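# Open the cable manager, tuck the loop in, reclip

## Task

The cable manager's cover is latched closed while a loop of cable sits outside it, draped over the upper row of fingers. Open the cover, press that loop down into the manager so it lies between the upper and lower rows of fingers, then close the cover on it so that both ends of the cover latch.

## Robot and tools

Robot: two UR-style six-joint arms, left_arm and right_arm, each with a Robotiq 2F-85 two-finger gripper and a wrist camera. Root links in the scene frame: left_arm at (-0.025, +0.485, +0.034) m, right_arm at (-0.048, -0.463, +0.034) m, both nearly unrotated. A camera stand is fixed to the floor behind them.

Frames: every pose, velocity and offset uses the scene frame. Its origin is at table-top height, halfway between the nominal bases; +x points out over the table, +z up, and left_arm is on the +y side (image left/right does not follow these names). For the gripper's own axes, the fingers point along +z, they open and close along y, and a block about 10 cm long sticks out toward +x. end_effector_position is the spot between the pads when shut; fingertips extend about 19 mm past it when closed and 6 mm when fully open.

execute_actions(actions, cameras): actions is a list of actions run in sequence. One action is a table of at most 15 rows, one per 1/30 s step; if fewer rows are given, the final row repeats to fill 15 steps (0.5 s). Each row holds 18 numbers, all in [-1, 1], covering both arms even when one stays still: left_arm dx, dy, dz, rx, ry, rz, gripper position, force_limit, speed, then the same nine for right_arm. The six pose numbers are an offset from that arm's Hand target as it was when the action began, along scene axes; every row of the action is measured from that same start, not from the previous row. 1.0 equals 0.6 m for dx, dy, dz, and 180 degrees for the rotation vector rx, ry, rz, which turns the gripper about its Hand target position. Because each new action starts from the current Hand target, sending the same offset again moves further. All six pose numbers at 0 re-request the current Hand target. Gripper numbers are absolute commands, not offsets: position +1 is open (85 mm), about -0.8 brings the pads together, -1 closes until blocked; speed -1, 0, +1 gives roughly 20, 85, 150 mm/s; force_limit -1 to +1 sets grip strength (about 30 to 100 N per pad after a slow close, 120 to 245 N after a fast close from wide open). Both begin at +1. To keep a gripper unchanged, resend its previous three numbers; a 0 there is a real command. A new force_limit or speed only acts after a position change of at least 0.01. cameras lists names (cam_head_left, cam_head_right, cam_low, cam_left_wrist, cam_right_wrist, or "all"); images come automatically only with an empty actions list.

move(target, speed, blend, stop_force, zero, blocking, cameras): drives grippers in straight lines. target is one 18-number row, or a list of up to 15 rows, laid out as above; every row is an offset from the Hand targets at the move's start, not from the prior row. speed is the top path speed in m/s (0.002 to 3.6, default 0.25; rotation up to twice that in rad/s), one value or one per target. blend (m) rounds corners between listed targets; 0 stops at each. stop_force (N, 3 to 120, shared by both arms) ends an arm's path when its wrist senses that much resistance; slow approaches with a small value are safest, and it is unreliable while the gripper rotates. Omit it when moving away from something you press on. zero (only with stop_force) chooses whether to re-zero first. blocking=false returns after 0.5 s while the move continues (not allowed with stop_force). Paths ignore obstacles and the other arm, all run at least 0.5 s and are cut at 10 s. The result adds a move: line, such as done, off_target, moving, held or fault, plus limits notes.

wait(seconds 0 to 10), stop() to brake a running move, zoom_image(camera, region [x0, y0, x1, y1] in pixels, at most 504 by 504, of the newest image), zero_wrist_force(arm), read_manual(section) for licence texts, finished_scene(scene = current scene number) to end the scene; this is final.

Results: per arm end_effector_position (m), end_effector_quat_wxyz, velocities, Joint positions, Joint torques, Hand target (the pose your next offsets start from; the gripper may rest short of it, so resend the gap as an offset), Tool commands, Wrist force and Wrist torque along the gripper's own axes, and a peak-force line. object_status: 0 moving, 1 blocked while opening, 2 blocked while closing (a real grip), 3 reached the requested position or pads met. position_measured is in counts: 3 open, 78 about 60 mm, 130 about 40 mm, 180 about 20 mm, 230 pads together. Calls with actions also list positions at some steps. MOTOR HOT warns before an over-temperature stop.

Cautions: orientation commands are clipped to 32 degrees from the measured one per step. Arms are stiff, so aiming even slightly beyond a firm contact can trip a fault: net force near 150 N (plus or minus 25) or joint contact torque (135 N m for the three big joints, 25.2 N m for wrist joints) halts that arm for 10 s. To end a push, command a target back on the gripper's own side. Do not let the arms hit or press each other, or let one gripper close on the other's fingers. Avoid paths near an arm's own base, fast hits, slams, dropping or flinging parts, and hard grips on parts still resting on something. Holding loads or straining toward unreachable poses heats motors.

Each tool is called as a command line: name --argument value for each argument, lists and objects as JSON in quotes; but a table of rows of numbers goes row by row, as --pt "numbers of a row", without its own name.

## Session

execute_actions --actions '[]'

Scene clock: 0.00 s.
left_arm: end_effector_position=(+0.0788, +0.3285, +0.2045) position_measured=3 object_status=3 end_effector_quat_wxyz=(-0.212, +0.857, +0.458, +0.108) | right_arm: end_effector_position=(+0.0543, -0.1874, +0.3127) position_measured=3 object_status=3 end_effector_quat_wxyz=(+0.238, +0.928, -0.143, +0.247)
Joint positions: left_arm=[-1.671 -2.083 2.311 -1.323 -1.627 0.501] | right_arm=[4.979 -1.376 -1.873 -2.138 1.365 -0.865]
Joint velocities: within noise
Joint torques (N m): no reading
Wrist force (N): no reading
Wrist torque (N m): no reading
Wrist force, peak (N): no reading
Hand target: left_arm +0.0788, +0.3285, +0.2045; -0.212, +0.857, +0.458, +0.108 | right_arm +0.0543, -0.1874, +0.3127; +0.238, +0.928, -0.143, +0.247
Tool commands: left_gripper/position=+1.0 left_gripper/force_limit=+1.0 left_gripper/speed=+1.0 right_gripper/position=+1.0 right_gripper/force_limit=+1.0 right_gripper/speed=+1.0

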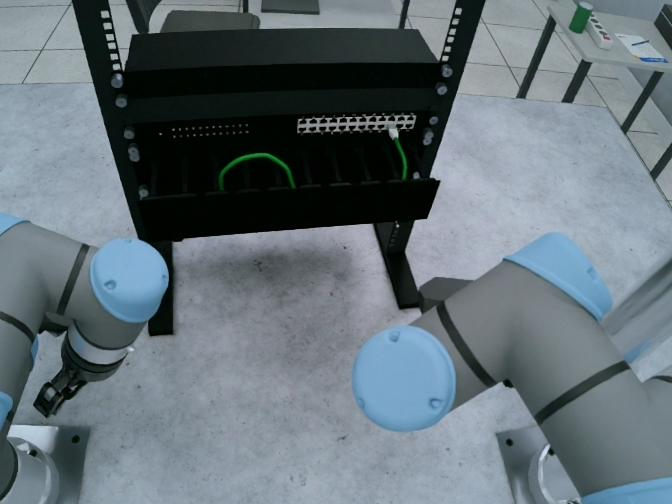

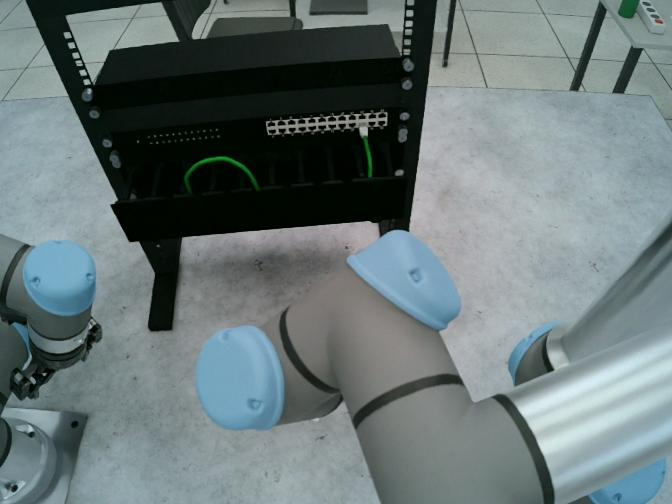

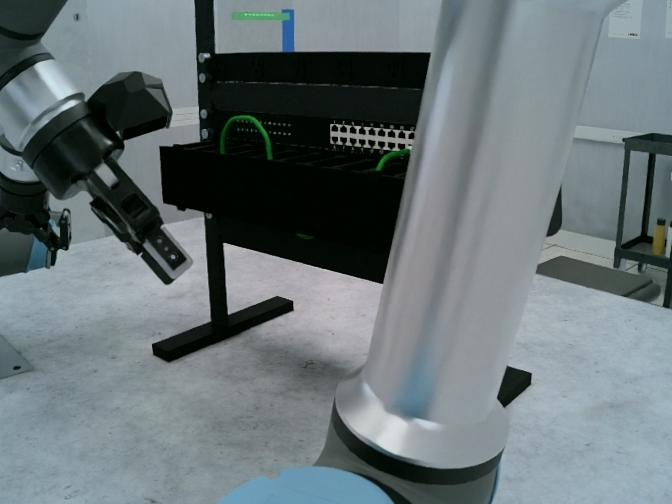

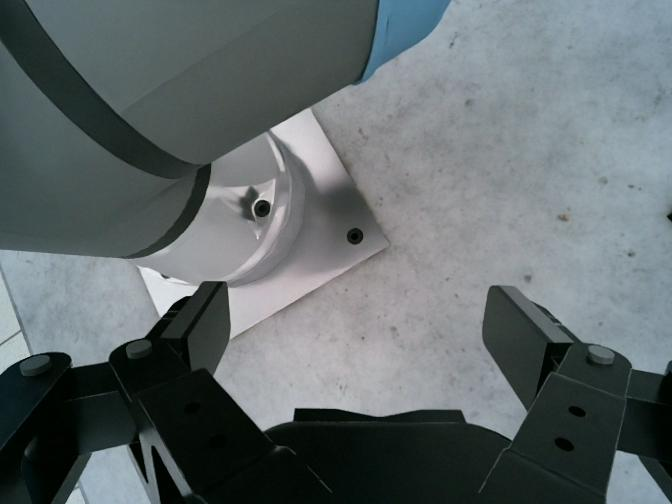

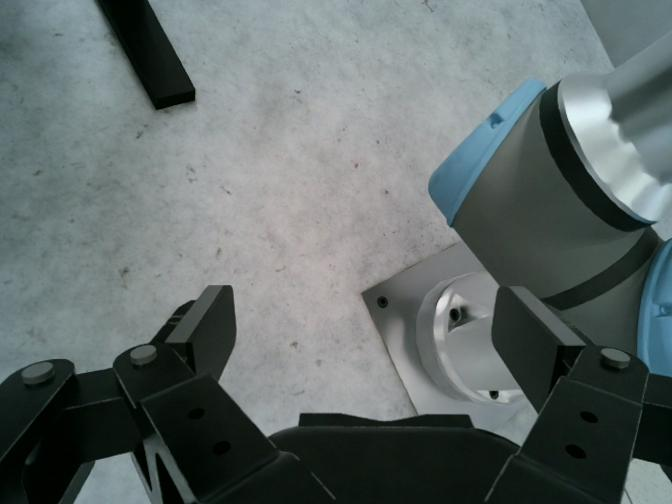

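zoom_image --camera "cam_head_left" --region '[100, 80, 460, 260]'

zoom_image --camera "cam_head_right" --region '[80, 80, 440, 260]'

zoom_image --camera "cam_low" --region '[140, 40, 440, 290]'

Scaled by 1.400 from the camera's 672x504 image, which has a finer 960x720 frame.

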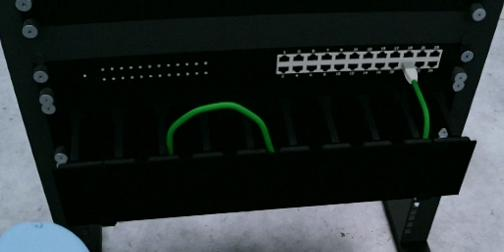

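Scaled by 1.400 from the camera's 672x504 image, which has a finer 960x720 frame.

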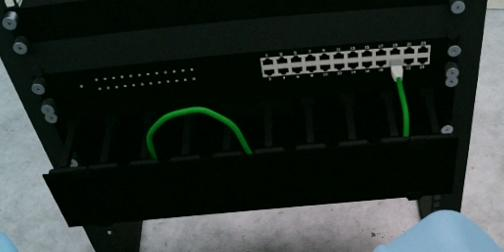

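Scaled by 1.680 from the camera's 672x504 image, which has a finer 960x720 frame.

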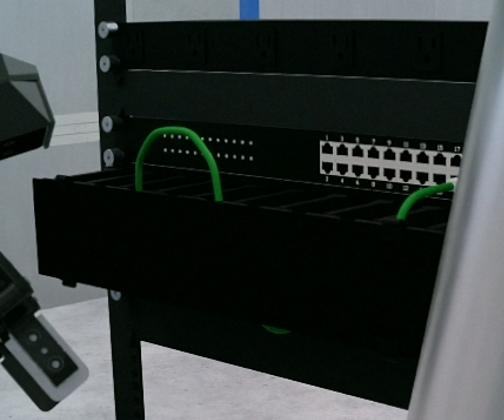

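move --target '[0.202,-0.2975,0.409,0.1242,-0.378,-0.3382,1,1,1,0.243,-0.188,0.229,0.0454,-0.3253,0.182,1,1,1]' --cameras '["all"]'

Scene clock: 81.47 s.
left_arm: end_effector_position=(+0.2000, +0.1500, +0.4499) position_measured=3 object_status=3 end_effector_quat_wxyz=(+0.000, +0.708, +0.000, +0.707) | right_arm: end_effector_position=(+0.2001, -0.3002, +0.4501) position_measured=3 object_status=3 end_effector_quat_wxyz=(+0.000, +0.707, +0.000, +0.707)
Joint positions: left_arm=[-2.073 -1.757 1.921 -0.167 -0.504 0.002] | right_arm=[5.658 -0.805 -2.217 -3.262 1.007 -0.001]
Joint torques (N m): left_arm=[8.69 -4.66 -31.06 2.37 1.58 -1.91] | right_arm=[12.63 0.71 11.03 -3.96 2.56 1.19]
Wrist force (N): left_arm=[1.2 0.0 -2.8] | right_arm=[-0.4 -0.4 1.1]
Wrist torque (N m): left_arm=[0.22 -0.60 -0.01] | right_arm=[0.00 -0.01 -0.23]
Wrist force, peak (N): left_arm=[1.2 -0.1 -3.1] | right_arm=[-0.2 -0.4 1.3]
Hand target: left_arm +0.2000, +0.1500, +0.4499; +0.000, +0.707, +0.000, +0.707 | right_arm +0.2001, -0.3002, +0.4501; +0.000, +0.707, +0.000, +0.707
Off the commanded pose: left_arm 0.000 m, 0 deg | right_arm 0.000 m, 0 deg.
move: done

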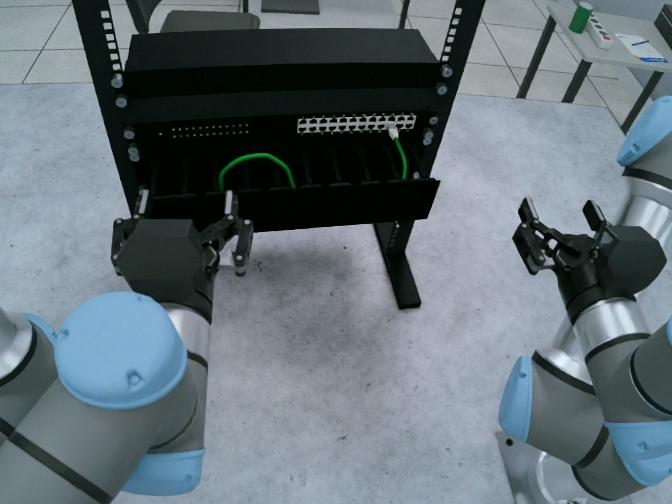

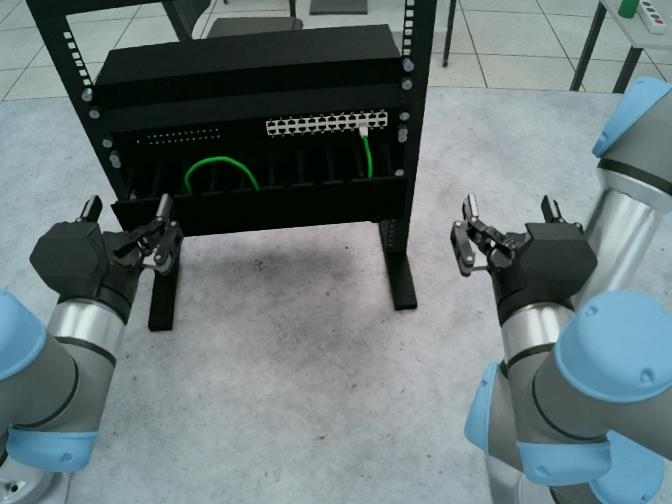

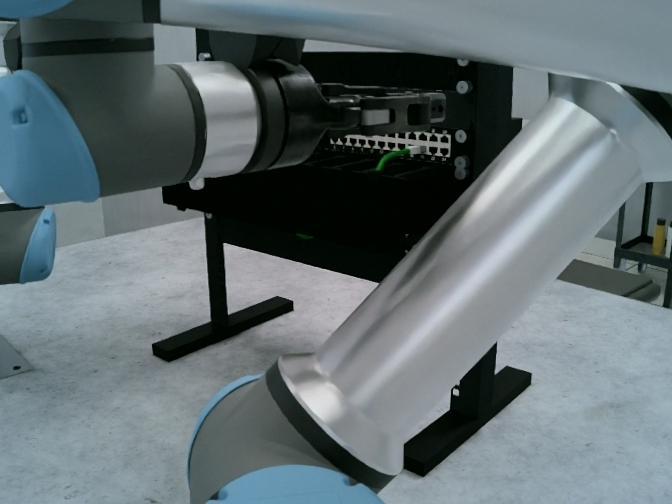

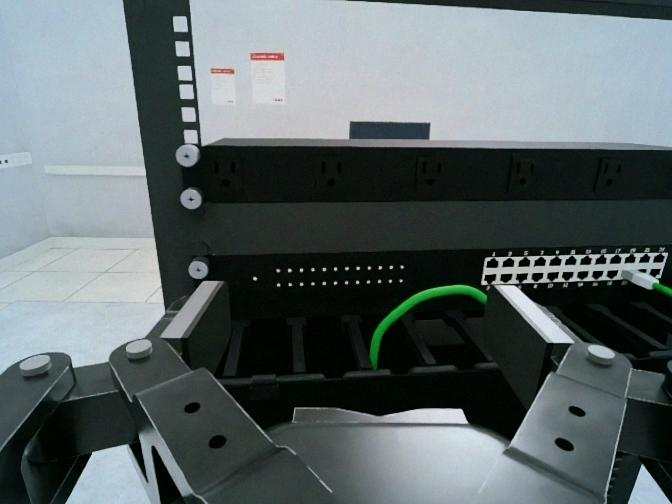

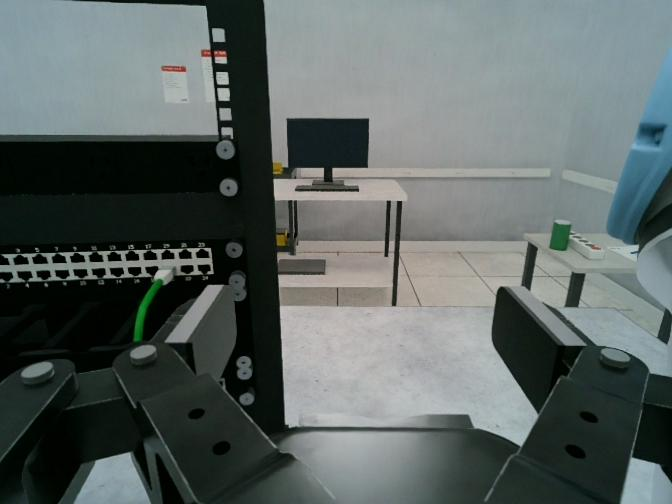

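zoom_image --camera "cam_left_wrist" --region '[168, 230, 672, 504]'

zoom_image --camera "cam_right_wrist" --region '[0, 230, 300, 450]'

Scaled by 1.000.

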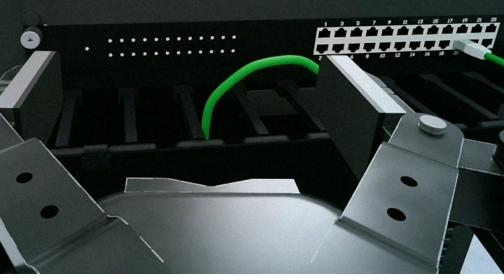

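Scaled by 1.680 from the camera's 672x504 image, which has a finer 960x720 frame.

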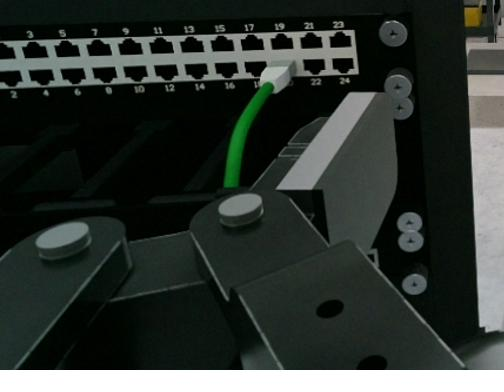

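move --target '[0,-0.16666,-0.16666,0,0,0,1,1,1,0,0,-0.1666,0,0,0,1,1,1]' --cameras '["cam_left_wrist","cam_right_wrist"]'

zoom_image --camera "cam_left_wrist" --region '[0, 200, 300, 425]'

zoom_image --camera "cam_left_wrist" --region '[200, 200, 500, 425]'

zoom_image --camera "cam_left_wrist" --region '[372, 150, 672, 375]'

zoom_image --camera "cam_right_wrist" --region '[0, 150, 300, 375]'

Scene clock: 123.63 s.
left_arm: end_effector_position=(+0.2000, +0.0501, +0.3500) position_measured=3 object_status=3 end_effector_quat_wxyz=(+0.000, +0.707, +0.000, +0.707) | right_arm: end_effector_position=(+0.2013, -0.3004, +0.3759) position_measured=3 object_status=3 end_effector_quat_wxyz=(+0.000, +0.707, +0.001, +0.707)
Joint positions: left_arm=[-1.954 -1.43 1.87 -0.443 -0.385 0.003] | right_arm=[5.656 -0.795 -2.408 -3.08 1.003 -0.001]
Joint torques (N m): left_arm=[8.22 -17.57 -29.54 -0.24 1.47 1.66] | right_arm=[-9.55 -0.1 32.05 -4.24 1.86 -0.43]
Wrist force (N): left_arm=[1.3 0.1 -2.8] | right_arm=[-0.2 -0.3 0.8]
Wrist torque (N m): left_arm=[0.26 -0.61 -0.10] | right_arm=[0.01 -0.05 -0.19]
Wrist force, peak (N): left_arm=[2.6 -1.2 -3.0] | right_arm=[-7.3 -0.3 1.3]
Hand target: left_arm +0.2000, +0.0500, +0.3499; +0.000, +0.707, +0.000, +0.707 | right_arm +0.2013, -0.3004, +0.3759; +0.000, +0.707, +0.001, +0.707 (not the last commanded pose)
Off the commanded pose: left_arm 0.000 m, 0 deg | right_arm 0.026 m, 0 deg.
move: held (right_arm; a check stopped the path); limits=held
pose unreachable (right arm): on one or more control steps of this call, first in action 0 (counted from 0), this arm could not follow its commanded pose, so it was not sent that pose on those steps. It may still have moved: this result reports where it is.
cause: moving toward the commanded pose would bring two parts of the arm too close to each other (its gripper and another part of the arm, with joints 3 (elbow) to 6 (wrist 3) between them, 10 mm apart when it was first held).
Images, in order (width x height): cam_left_wrist 672x504, cam_right_wrist 672x504.

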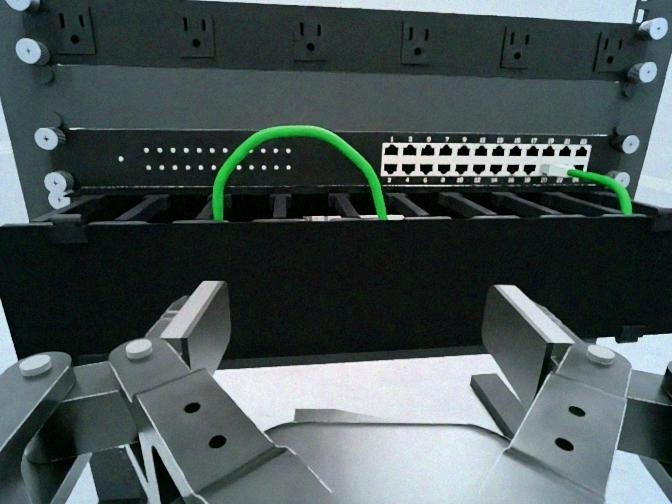

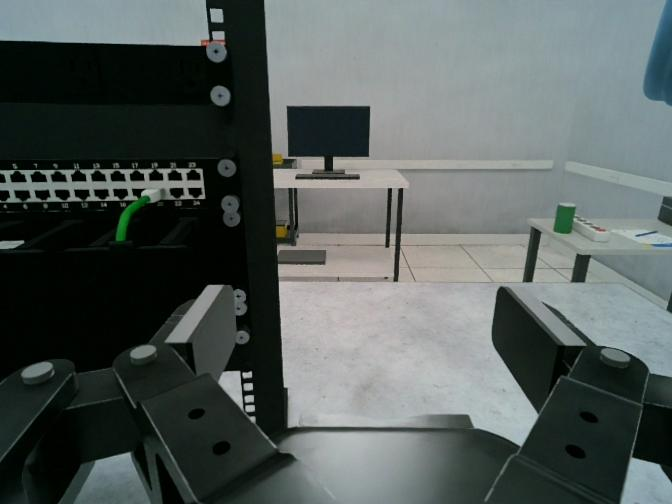

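Scaled by 1.680 from the camera's 672x504 image, which has a finer 960x720 frame.

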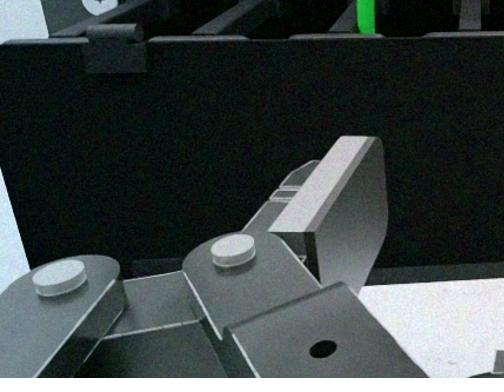

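Scaled by 1.680 from the camera's 672x504 image, which has a finer 960x720 frame.

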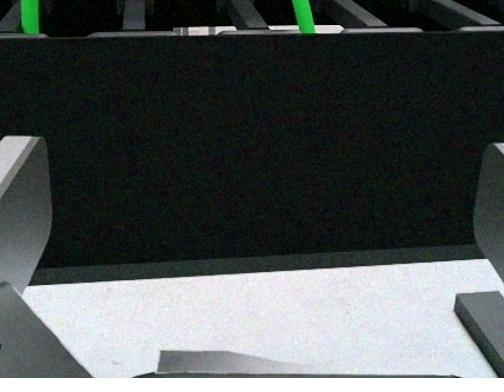

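Scaled by 1.680 from the camera's 672x504 image, which has a finer 960x720 frame.

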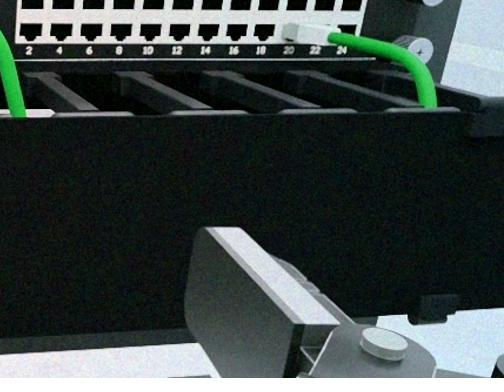

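Scaled by 1.680 from the camera's 672x504 image, which has a finer 960x720 frame.

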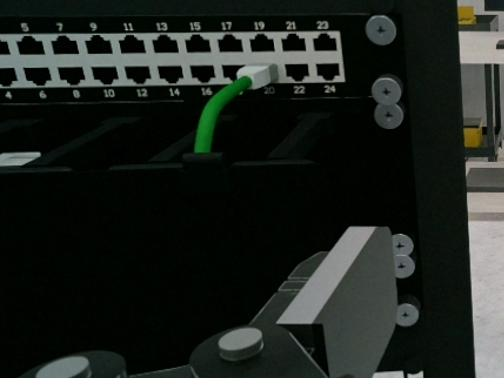

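move --target '[0.05,0.2,0.01666,0,0,0.1667,1,1,1,0,0,0,0,0,0,1,1,1]' --cameras '["cam_left_wrist"]'

zoom_image --camera "cam_left_wrist" --region '[220, 100, 480, 295]'

zoom_image --camera "cam_left_wrist" --region '[100, 200, 400, 425]'

Scene clock: 166.83 s.
left_arm: end_effector_position=(+0.2300, +0.1700, +0.3599) position_measured=3 object_status=3 end_effector_quat_wxyz=(-0.183, +0.683, +0.183, +0.683) | right_arm: end_effector_position=(+0.2013, -0.3004, +0.3759) position_measured=3 object_status=3 end_effector_quat_wxyz=(+0.000, +0.707, +0.001, +0.707)
Joint positions: left_arm=[-1.801 -1.419 1.83 -0.412 -0.756 0.001] | right_arm=[5.656 -0.795 -2.408 -3.08 1.003 -0.001]
Joint torques (N m): left_arm=[8.04 -32.63 -29.19 2.75 -1.31 -1.7] | right_arm=[10.88 -0.4 31.75 -4.22 2.17 0.91]
Wrist force (N): left_arm=[1.0 -0.1 -2.7] | right_arm=[-0.2 -0.5 1.0]
Wrist torque (N m): left_arm=[0.23 -0.57 -0.02] | right_arm=[-0.02 -0.04 -0.19]
Wrist force, peak (N): left_arm=[1.0 -0.1 -3.3] | right_arm=[-0.2 -0.9 1.0]
Hand target: left_arm +0.2300, +0.1700, +0.3599; -0.183, +0.683, +0.183, +0.683 | right_arm +0.2013, -0.3004, +0.3759; +0.000, +0.707, +0.001, +0.707
Off the commanded pose: left_arm 0.000 m, 0 deg | right_arm 0.000 m, 0 deg.
move: done
Images, in order (width x height): cam_left_wrist 672x504.

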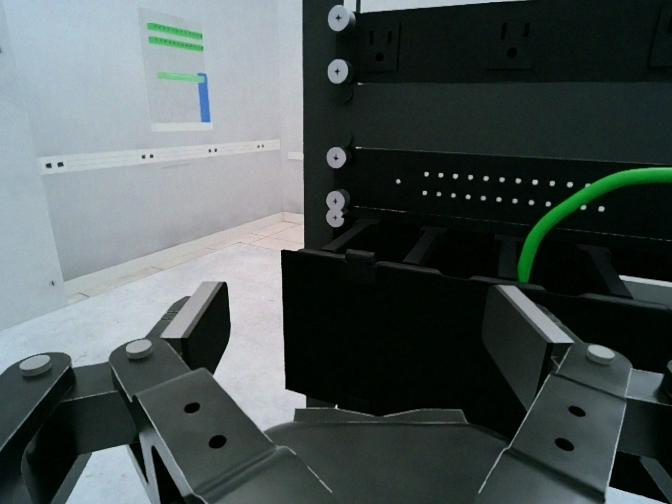

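Scaled by 1.938 from the camera's 672x504 image, which has a finer 960x720 frame.

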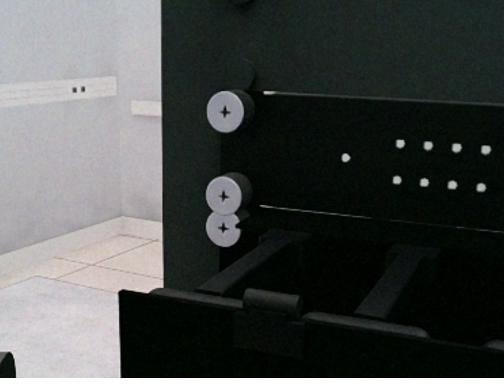

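Scaled by 1.680 from the camera's 672x504 image, which has a finer 960x720 frame.

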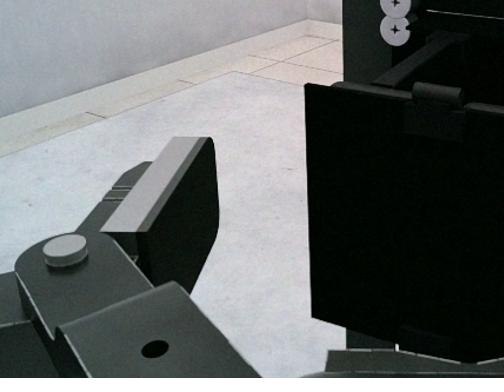

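move --target '[-0.05,-0.08333,-0.2666,0.0582,-0.2171,-0.1598,1,1,1,0,0,0,0,0,0,1,1,1]' --cameras '["cam_left_wrist"]'

zoom_image --camera "cam_left_wrist" --region '[0, 0, 336, 252]'

zoom_image --camera "cam_left_wrist" --region '[336, 0, 672, 252]'

Scene clock: 191.50 s.
left_arm: end_effector_position=(+0.2022, +0.1226, +0.2125) position_measured=3 object_status=3 end_effector_quat_wxyz=(-0.016, +0.448, +0.010, +0.894) | right_arm: end_effector_position=(+0.2013, -0.3004, +0.3759) position_measured=3 object_status=3 end_effector_quat_wxyz=(+0.000, +0.707, +0.001, +0.707)
Joint positions: left_arm=[-1.88 -0.716 1.986 -0.132 -0.718 -1.025] | right_arm=[5.656 -0.795 -2.408 -3.08 1.003 -0.001]
Joint torques (N m): left_arm=[-1.81 -35.14 -2.94 3.16 -1.6 -0.54] | right_arm=[11.03 -0.96 31.61 -4.31 2.42 1.03]
Wrist force (N): left_arm=[6.3 2.6 -3.9] | right_arm=[0.1 -0.5 0.8]
Wrist torque (N m): left_arm=[0.78 -1.51 -0.09] | right_arm=[-0.03 -0.09 -0.20]
Wrist force, peak (N): left_arm=[-4.0 0.2 -6.9] | right_arm=[0.0 -0.5 1.2]
Hand target: left_arm +0.2022, +0.1226, +0.2125; -0.016, +0.448, +0.010, +0.894 (not the last commanded pose) | right_arm +0.2013, -0.3004, +0.3759; +0.000, +0.707, +0.001, +0.707
Tool commands: left_gripper/position=+1.0 left_gripper/force_limit=+1.0 left_gripper/speed=+1.0 right_gripper/position=+1.0 right_gripper/force_limit=+1.0 right_gripper/speed=+1.0
Off the commanded pose: left_arm 0.013 m, 4 deg | right_arm 0.000 m, 0 deg.
FORCE FAULT: contact force on the left arm reached its limit, and that arm stopped. The contact can be on any part of that arm, not only on its tool. That arm's remaining commands of this call were not run. That arm is still stopped at the end of this call. That arm stays stopped for about 10 more seconds. Until then a move that you send moves the other arm only, and its call returns only when the move has ended. Once the stop has ended, the next robot result says so. If the stop ends while you think or write, that arm runs what you send next, counted from a new Hand target: where the arm stands when the stop ends. While its stop runs, that arm takes no new command, but its gripper still runs the gripper command that each later call begins with. Until it ends, the stop uses up actions while you think or wait. An arm that is not stopped still takes commands.
move: fault (left_arm)
Images, in order (width x height): cam_left_wrist 672x504.

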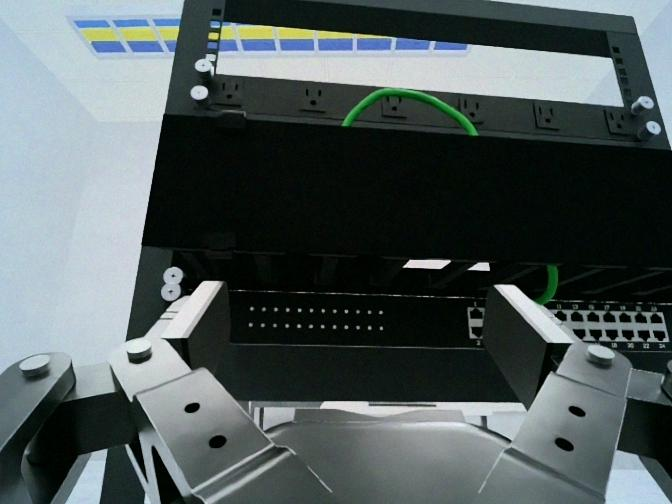

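Scaled by 1.500 from the camera's 672x504 image, which has a finer 960x720 frame.

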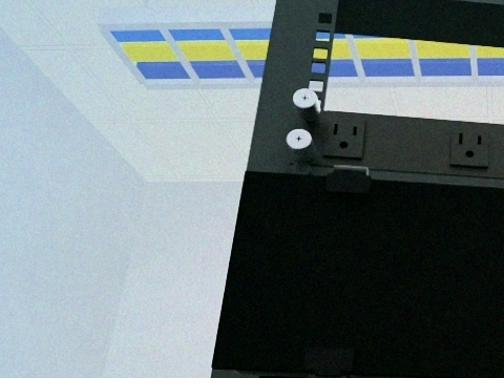

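Scaled by 1.500 from the camera's 672x504 image, which has a finer 960x720 frame.

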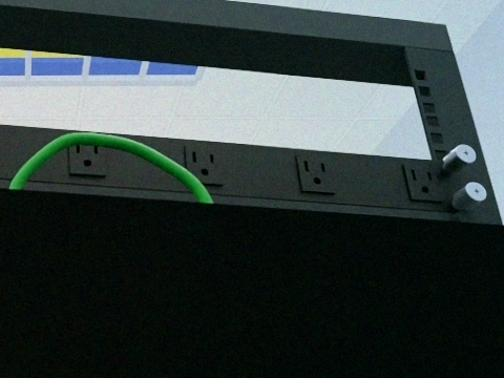

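wait --seconds 5 --cameras '["cam_left_wrist","cam_low"]'

zoom_image --camera "cam_left_wrist" --region '[130, 180, 330, 330]'

zoom_image --camera "cam_left_wrist" --region '[472, 180, 672, 330]'

Scene clock: 206.87 s.
left_arm: end_effector_position=(+0.2022, +0.1226, +0.2125) position_measured=3 object_status=3 end_effector_quat_wxyz=(-0.016, +0.448, +0.010, +0.894) | right_arm: end_effector_position=(+0.2013, -0.3004, +0.3759) position_measured=3 object_status=3 end_effector_quat_wxyz=(+0.000, +0.707, +0.001, +0.707)
Joint positions: left_arm=[-1.88 -0.716 1.986 -0.132 -0.718 -1.025] | right_arm=[5.656 -0.795 -2.408 -3.08 1.003 -0.001]
Joint torques (N m): left_arm=[-0.87 -36.08 -2.7 2.94 -1.49 -0.07] | right_arm=[12.16 -0.36 30.17 -4.45 2.26 0.74]
Wrist force (N): left_arm=[5.9 2.6 -3.7] | right_arm=[-0.2 -0.7 1.0]
Wrist torque (N m): left_arm=[0.79 -1.44 -0.09] | right_arm=[-0.06 -0.06 -0.20]
Wrist force, peak (N): left_arm=[6.5 2.7 -3.8] | right_arm=[-0.4 -0.5 1.2]
Hand target: left_arm +0.2022, +0.1226, +0.2125; -0.016, +0.448, +0.010, +0.894 (not the last commanded pose) | right_arm +0.2013, -0.3004, +0.3759; +0.000, +0.707, +0.001, +0.707
Tool commands: left_gripper/position=+1.0 left_gripper/force_limit=+1.0 left_gripper/speed=+1.0 right_gripper/position=+1.0 right_gripper/force_limit=+1.0 right_gripper/speed=+1.0
Off the commanded pose: left_arm 0.013 m, 4 deg | right_arm 0.000 m, 0 deg.
FORCE FAULT, CONTINUED: the left arm's stop, for the force fault that an earlier result reported, is over. The rest of the stop counts as 20 of the actions that you can send in this scene. That arm's target is now where it stood when the stop ended, not its last command. That arm accepts commands again.
wait: 5.00 s; at rest from the start
Images, in order (width x height): cam_low 672x504, cam_left_wrist 672x504.

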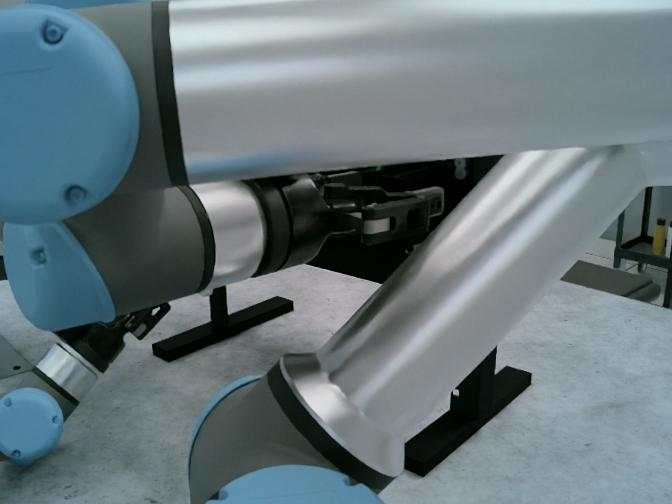

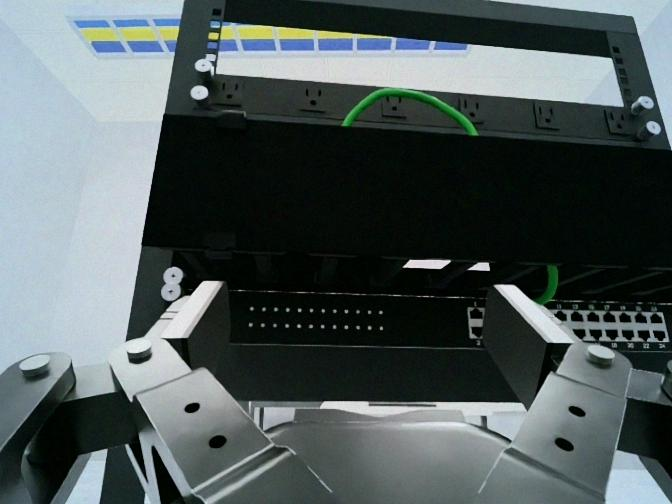

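Scaled by 2.520 from the camera's 672x504 image, which has a finer 960x720 frame.

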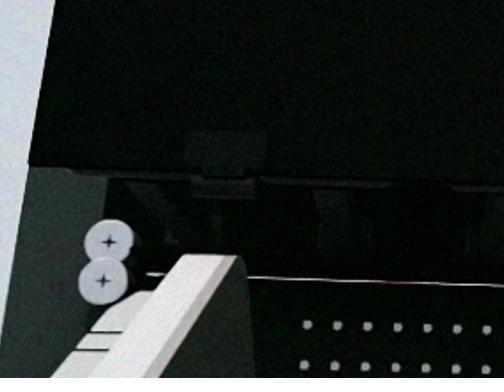

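Scaled by 2.520 from the camera's 672x504 image, which has a finer 960x720 frame.

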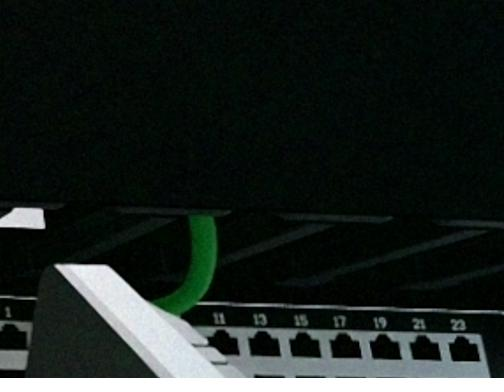

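move --pt "-0.037 0.045 0.196 -0.0472 0.4242 0.0399 1 1 1 0 0 0 0 0 0 1 1 1" --pt "0.1188 0.1123 0.2458 -0.0472 0.4242 0.0399 1 1 1 0 0 0 0 0 0 1 1 1" --cameras '["cam_left_wrist"]' --speed 0.15 --blend '[0.03,0]'

zoom_image --camera "cam_left_wrist" --region '[220, 150, 500, 360]'

Scene clock: 237.43 s.
left_arm: end_effector_position=(+0.2734, +0.1900, +0.3600) position_measured=3 object_status=3 end_effector_quat_wxyz=(-0.040, +0.903, +0.085, +0.420) | right_arm: end_effector_position=(+0.2013, -0.3004, +0.3759) position_measured=3 object_status=3 end_effector_quat_wxyz=(+0.000, +0.707, +0.001, +0.707)
Joint positions: left_arm=[-1.656 -1.968 2.051 -1.34 -0.743 1.157] | right_arm=[5.656 -0.795 -2.408 -3.08 1.003 -0.001]
Joint torques (N m): left_arm=[8.59 -14.98 -16.6 -3.3 3.23 1.51] | right_arm=[10.34 -0.34 28.39 -4.23 2.37 0.74]
Wrist force (N): left_arm=[5.1 1.5 -1.1] | right_arm=[-0.1 -0.4 0.7]
Wrist torque (N m): left_arm=[0.32 -0.96 -0.02] | right_arm=[-0.02 -0.06 -0.19]
Wrist force, peak (N): left_arm=[6.5 2.6 -3.8] | right_arm=[-0.2 -0.4 1.4]
Hand target: left_arm +0.2734, +0.1900, +0.3600; -0.040, +0.903, +0.085, +0.420 | right_arm +0.2013, -0.3004, +0.3759; +0.000, +0.707, +0.001, +0.707
Off the commanded pose: left_arm 0.000 m, 0 deg | right_arm 0.000 m, 0 deg.
move: done
Images, in order (width x height): cam_left_wrist 672x504.

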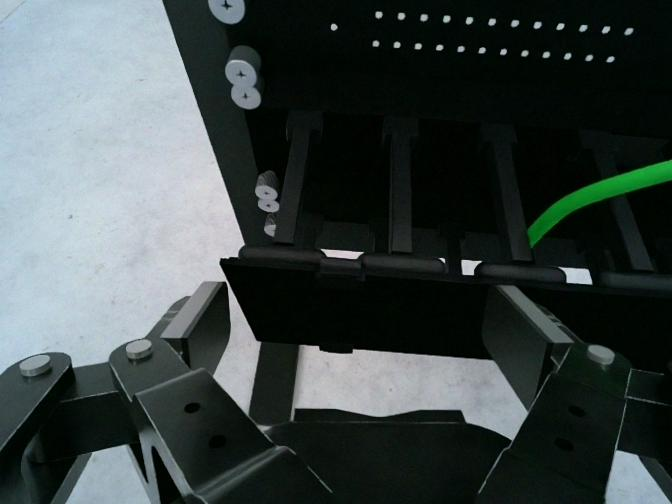

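Scaled by 1.800 from the camera's 672x504 image, which has a finer 960x720 frame.

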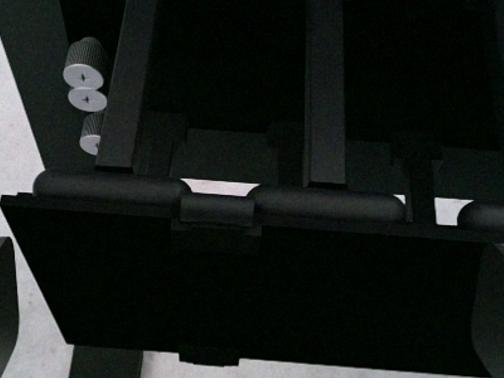

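move --target '[0,0,0,0,0,0,1,1,1,0.181,0.184,0.0235,-0.0209,0.2216,0.0575,1,1,1]' --cameras '["all"]' --speed 0.15

zoom_image --camera "cam_right_wrist" --region '[200, 120, 500, 345]'

Scene clock: 268.77 s.
left_arm: end_effector_position=(+0.2734, +0.1900, +0.3600) position_measured=3 object_status=3 end_effector_quat_wxyz=(-0.040, +0.903, +0.085, +0.420) | right_arm: end_effector_position=(+0.3099, -0.1900, +0.3901) position_measured=3 object_status=3 end_effector_quat_wxyz=(-0.040, +0.902, +0.086, +0.421)
Joint positions: left_arm=[-1.656 -1.968 2.051 -1.34 -0.743 1.158] | right_arm=[4.524 -1.002 -2.226 -1.128 0.756 -2.043]
Joint torques (N m): left_arm=[8.98 -14.93 -15.91 -3.33 2.63 1.62] | right_arm=[-13.23 -8.93 37.2 5.56 0.95 -1.4]
Wrist force (N): left_arm=[5.0 1.7 -1.0] | right_arm=[-0.2 -0.2 0.9]
Wrist torque (N m): left_arm=[0.35 -0.94 -0.02] | right_arm=[0.01 0.05 0.01]
Wrist force, peak (N): left_arm=[5.2 1.9 -1.0] | right_arm=[-0.1 -0.6 1.2]
Hand target: left_arm +0.2734, +0.1900, +0.3600; -0.040, +0.903, +0.085, +0.420 | right_arm +0.3099, -0.1900, +0.3900; -0.040, +0.902, +0.086, +0.421
Off the commanded pose: left_arm 0.000 m, 0 deg | right_arm 0.000 m, 0 deg.
move: done

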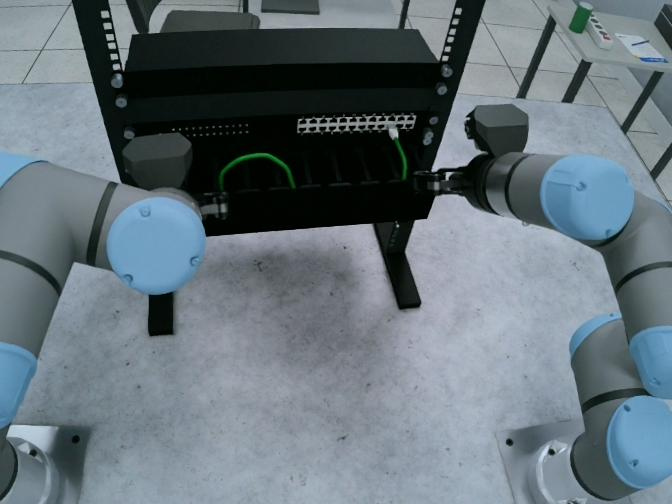

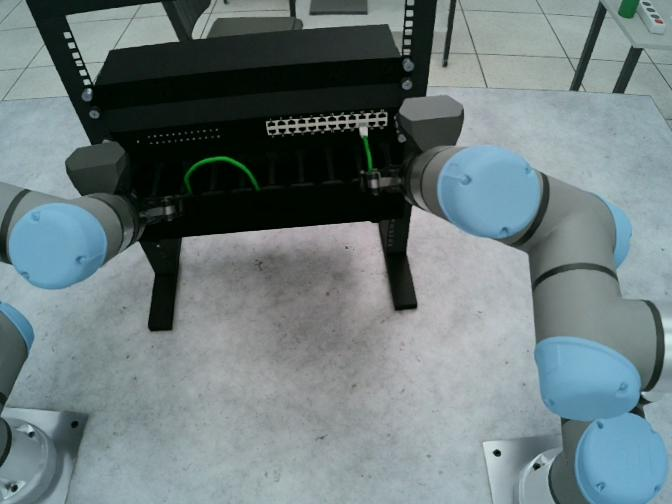

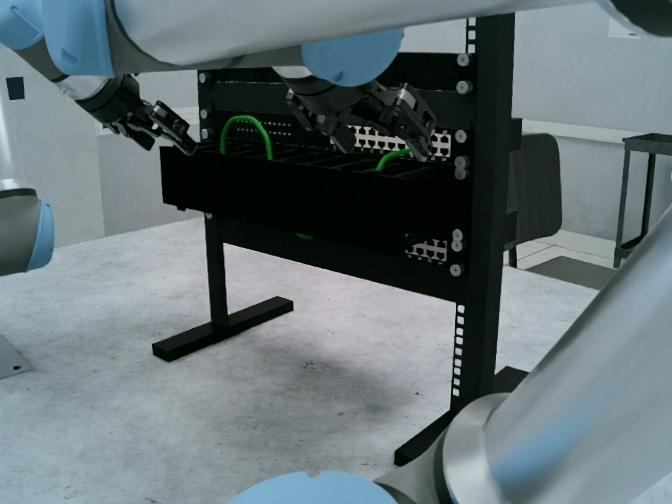

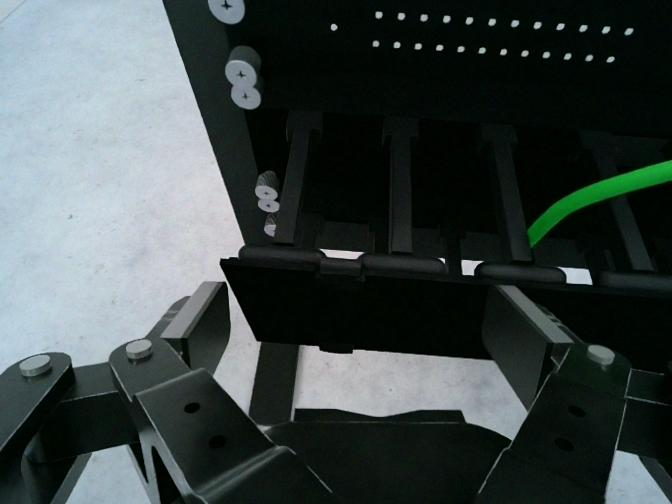

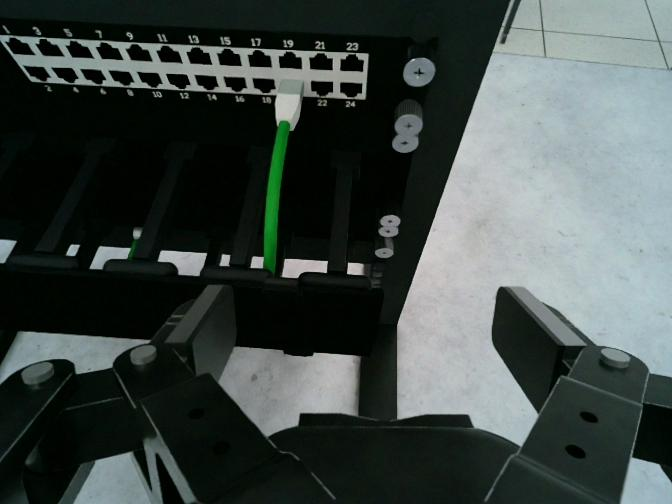

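Scaled by 1.680 from the camera's 672x504 image, which has a finer 960x720 frame.

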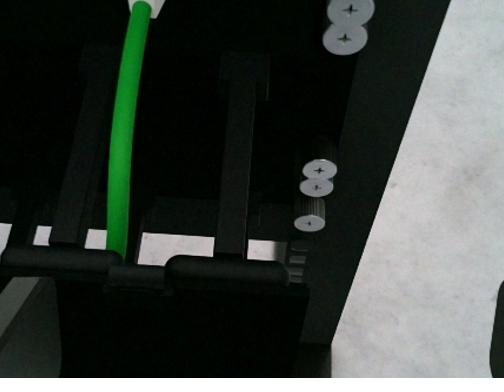

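move --pt "-0.122 -0.033 0.033 -0.923 -0.176 0.343 1 1 1 0 0 0 0 0 0 1 1 1" --pt "-0.0557 0 -0.183 -0.923 -0.176 0.343 1 1 1 0 0 0 0 0 0 1 1 1" --cameras '["cam_left_wrist"]' --speed 0.4 --blend '[0.0,0]'

zoom_image --camera "cam_left_wrist" --region '[200, 100, 500, 325]'

Scene clock: 335.87 s.
left_arm: end_effector_position=(+0.2400, +0.1900, +0.2502) position_measured=3 object_status=3 end_effector_quat_wxyz=(+0.704, -0.067, +0.704, +0.066) | right_arm: end_effector_position=(+0.3099, -0.1900, +0.3901) position_measured=3 object_status=3 end_effector_quat_wxyz=(-0.040, +0.902, +0.086, +0.421)
Joint positions: left_arm=[-1.932 -1.496 2.256 -0.761 -0.552 3.143] | right_arm=[4.524 -1.002 -2.226 -1.128 0.756 -2.043]
Joint torques (N m): left_arm=[8.29 -10.78 -6.48 -0.2 1.68 1.77] | right_arm=[-12.64 -8.73 29.08 5.81 0.82 -1.44]
Wrist force (N): left_arm=[4.5 4.3 -0.1] | right_arm=[-0.3 -0.5 0.5]
Wrist torque (N m): left_arm=[0.90 -0.56 0.22] | right_arm=[-0.03 0.07 0.01]
Wrist force, peak (N): left_arm=[7.0 4.8 0.7] | right_arm=[-0.4 -0.4 1.0]
Hand target: left_arm +0.2400, +0.1900, +0.2502; +0.704, -0.067, +0.704, +0.066 | right_arm +0.3099, -0.1900, +0.3900; -0.040, +0.902, +0.086, +0.421
Off the commanded pose: left_arm 0.000 m, 0 deg | right_arm 0.000 m, 0 deg.
move: done
Images, in order (width x height): cam_left_wrist 672x504.

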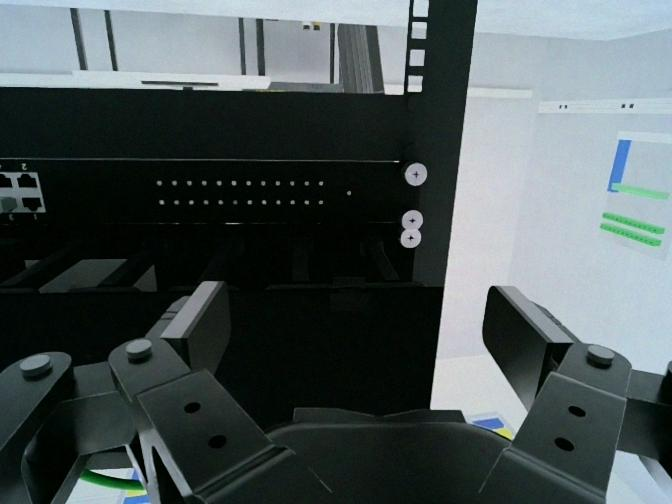

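Scaled by 1.680 from the camera's 672x504 image, which has a finer 960x720 frame.

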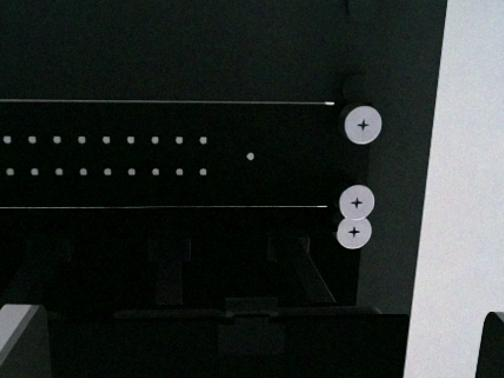

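zoom_image --camera "cam_left_wrist" --region '[310, 255, 400, 325]'

zoom_image --camera "cam_left_wrist" --region '[0, 230, 240, 410]'

Scaled by 5.600 from the camera's 672x504 image, which has a finer 960x720 frame.

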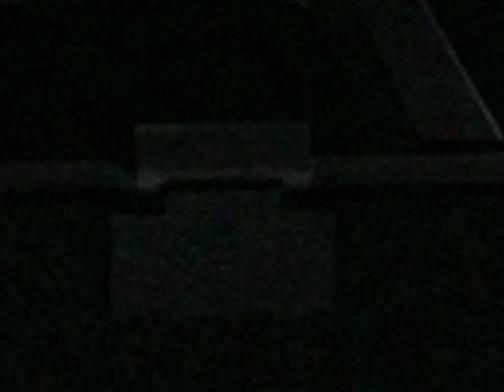

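Scaled by 2.100 from the camera's 672x504 image, which has a finer 960x720 frame.

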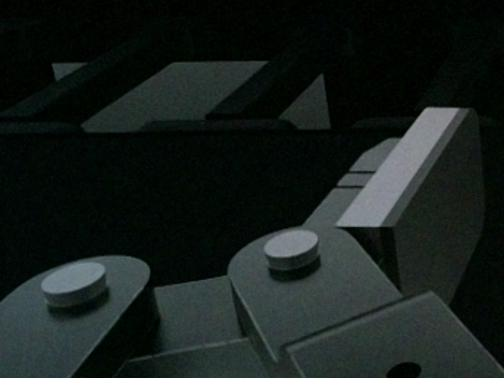

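move --target '[0,0,0,0,0,0,1,1,1,0.0,0.045,-0.01,0,0,0,1,1,1]' --cameras '["cam_right_wrist"]'

zoom_image --camera "cam_right_wrist" --region '[260, 200, 460, 350]'

zoom_image --camera "cam_right_wrist" --region '[290, 240, 390, 315]'

zoom_image --camera "cam_right_wrist" --region '[300, 320, 400, 395]'

Scene clock: 382.87 s.
left_arm: end_effector_position=(+0.2400, +0.1900, +0.2502) position_measured=3 object_status=3 end_effector_quat_wxyz=(+0.704, -0.067, +0.704, +0.066) | right_arm: end_effector_position=(+0.3099, -0.1630, +0.3841) position_measured=3 object_status=3 end_effector_quat_wxyz=(-0.040, +0.902, +0.086, +0.421)
Joint positions: left_arm=[-1.932 -1.496 2.256 -0.761 -0.552 3.143] | right_arm=[4.536 -1.076 -2.206 -1.087 0.751 -2.026]
Joint torques (N m): left_arm=[9.21 -9.77 -6 -0.05 1.39 1.82] | right_arm=[10.34 -5.21 36.65 5.76 -3.81 0.47]
Wrist force (N): left_arm=[4.7 4.4 -0.1] | right_arm=[0.2 -0.1 0.8]
Wrist torque (N m): left_arm=[0.91 -0.58 0.22] | right_arm=[0.04 0.00 -0.17]
Wrist force, peak (N): left_arm=[4.9 4.5 -0.4] | right_arm=[0.0 -0.9 1.0]
Hand target: left_arm +0.2400, +0.1900, +0.2502; +0.704, -0.067, +0.704, +0.066 | right_arm +0.3099, -0.1630, +0.3840; -0.040, +0.902, +0.086, +0.421
Off the commanded pose: left_arm 0.000 m, 0 deg | right_arm 0.000 m, 0 deg.
move: done
Images, in order (width x height): cam_right_wrist 672x504.

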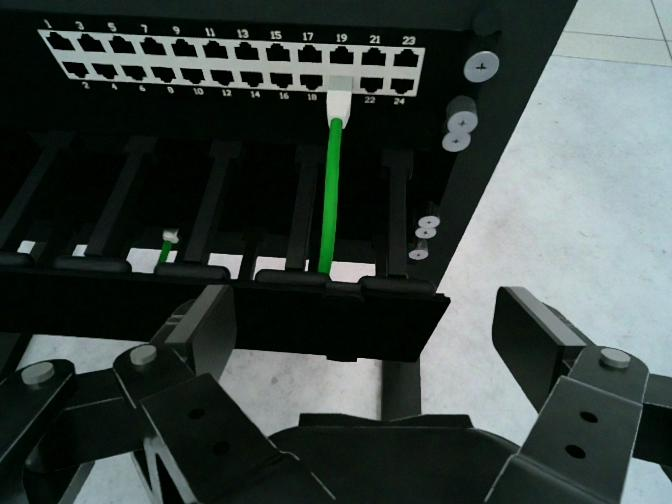

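Scaled by 2.520 from the camera's 672x504 image, which has a finer 960x720 frame.

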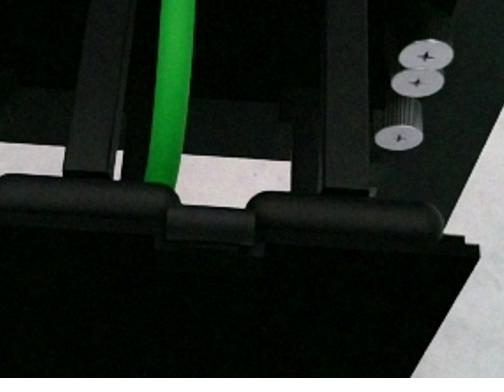

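Scaled by 5.040 from the camera's 672x504 image, which has a finer 960x720 frame.

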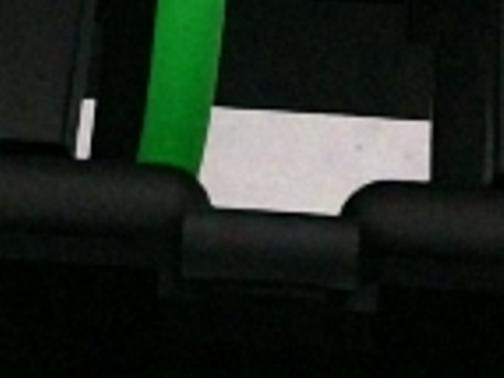

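Scaled by 5.040 from the camera's 672x504 image, which has a finer 960x720 frame.

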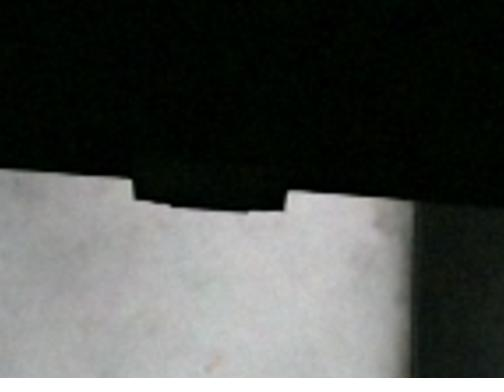

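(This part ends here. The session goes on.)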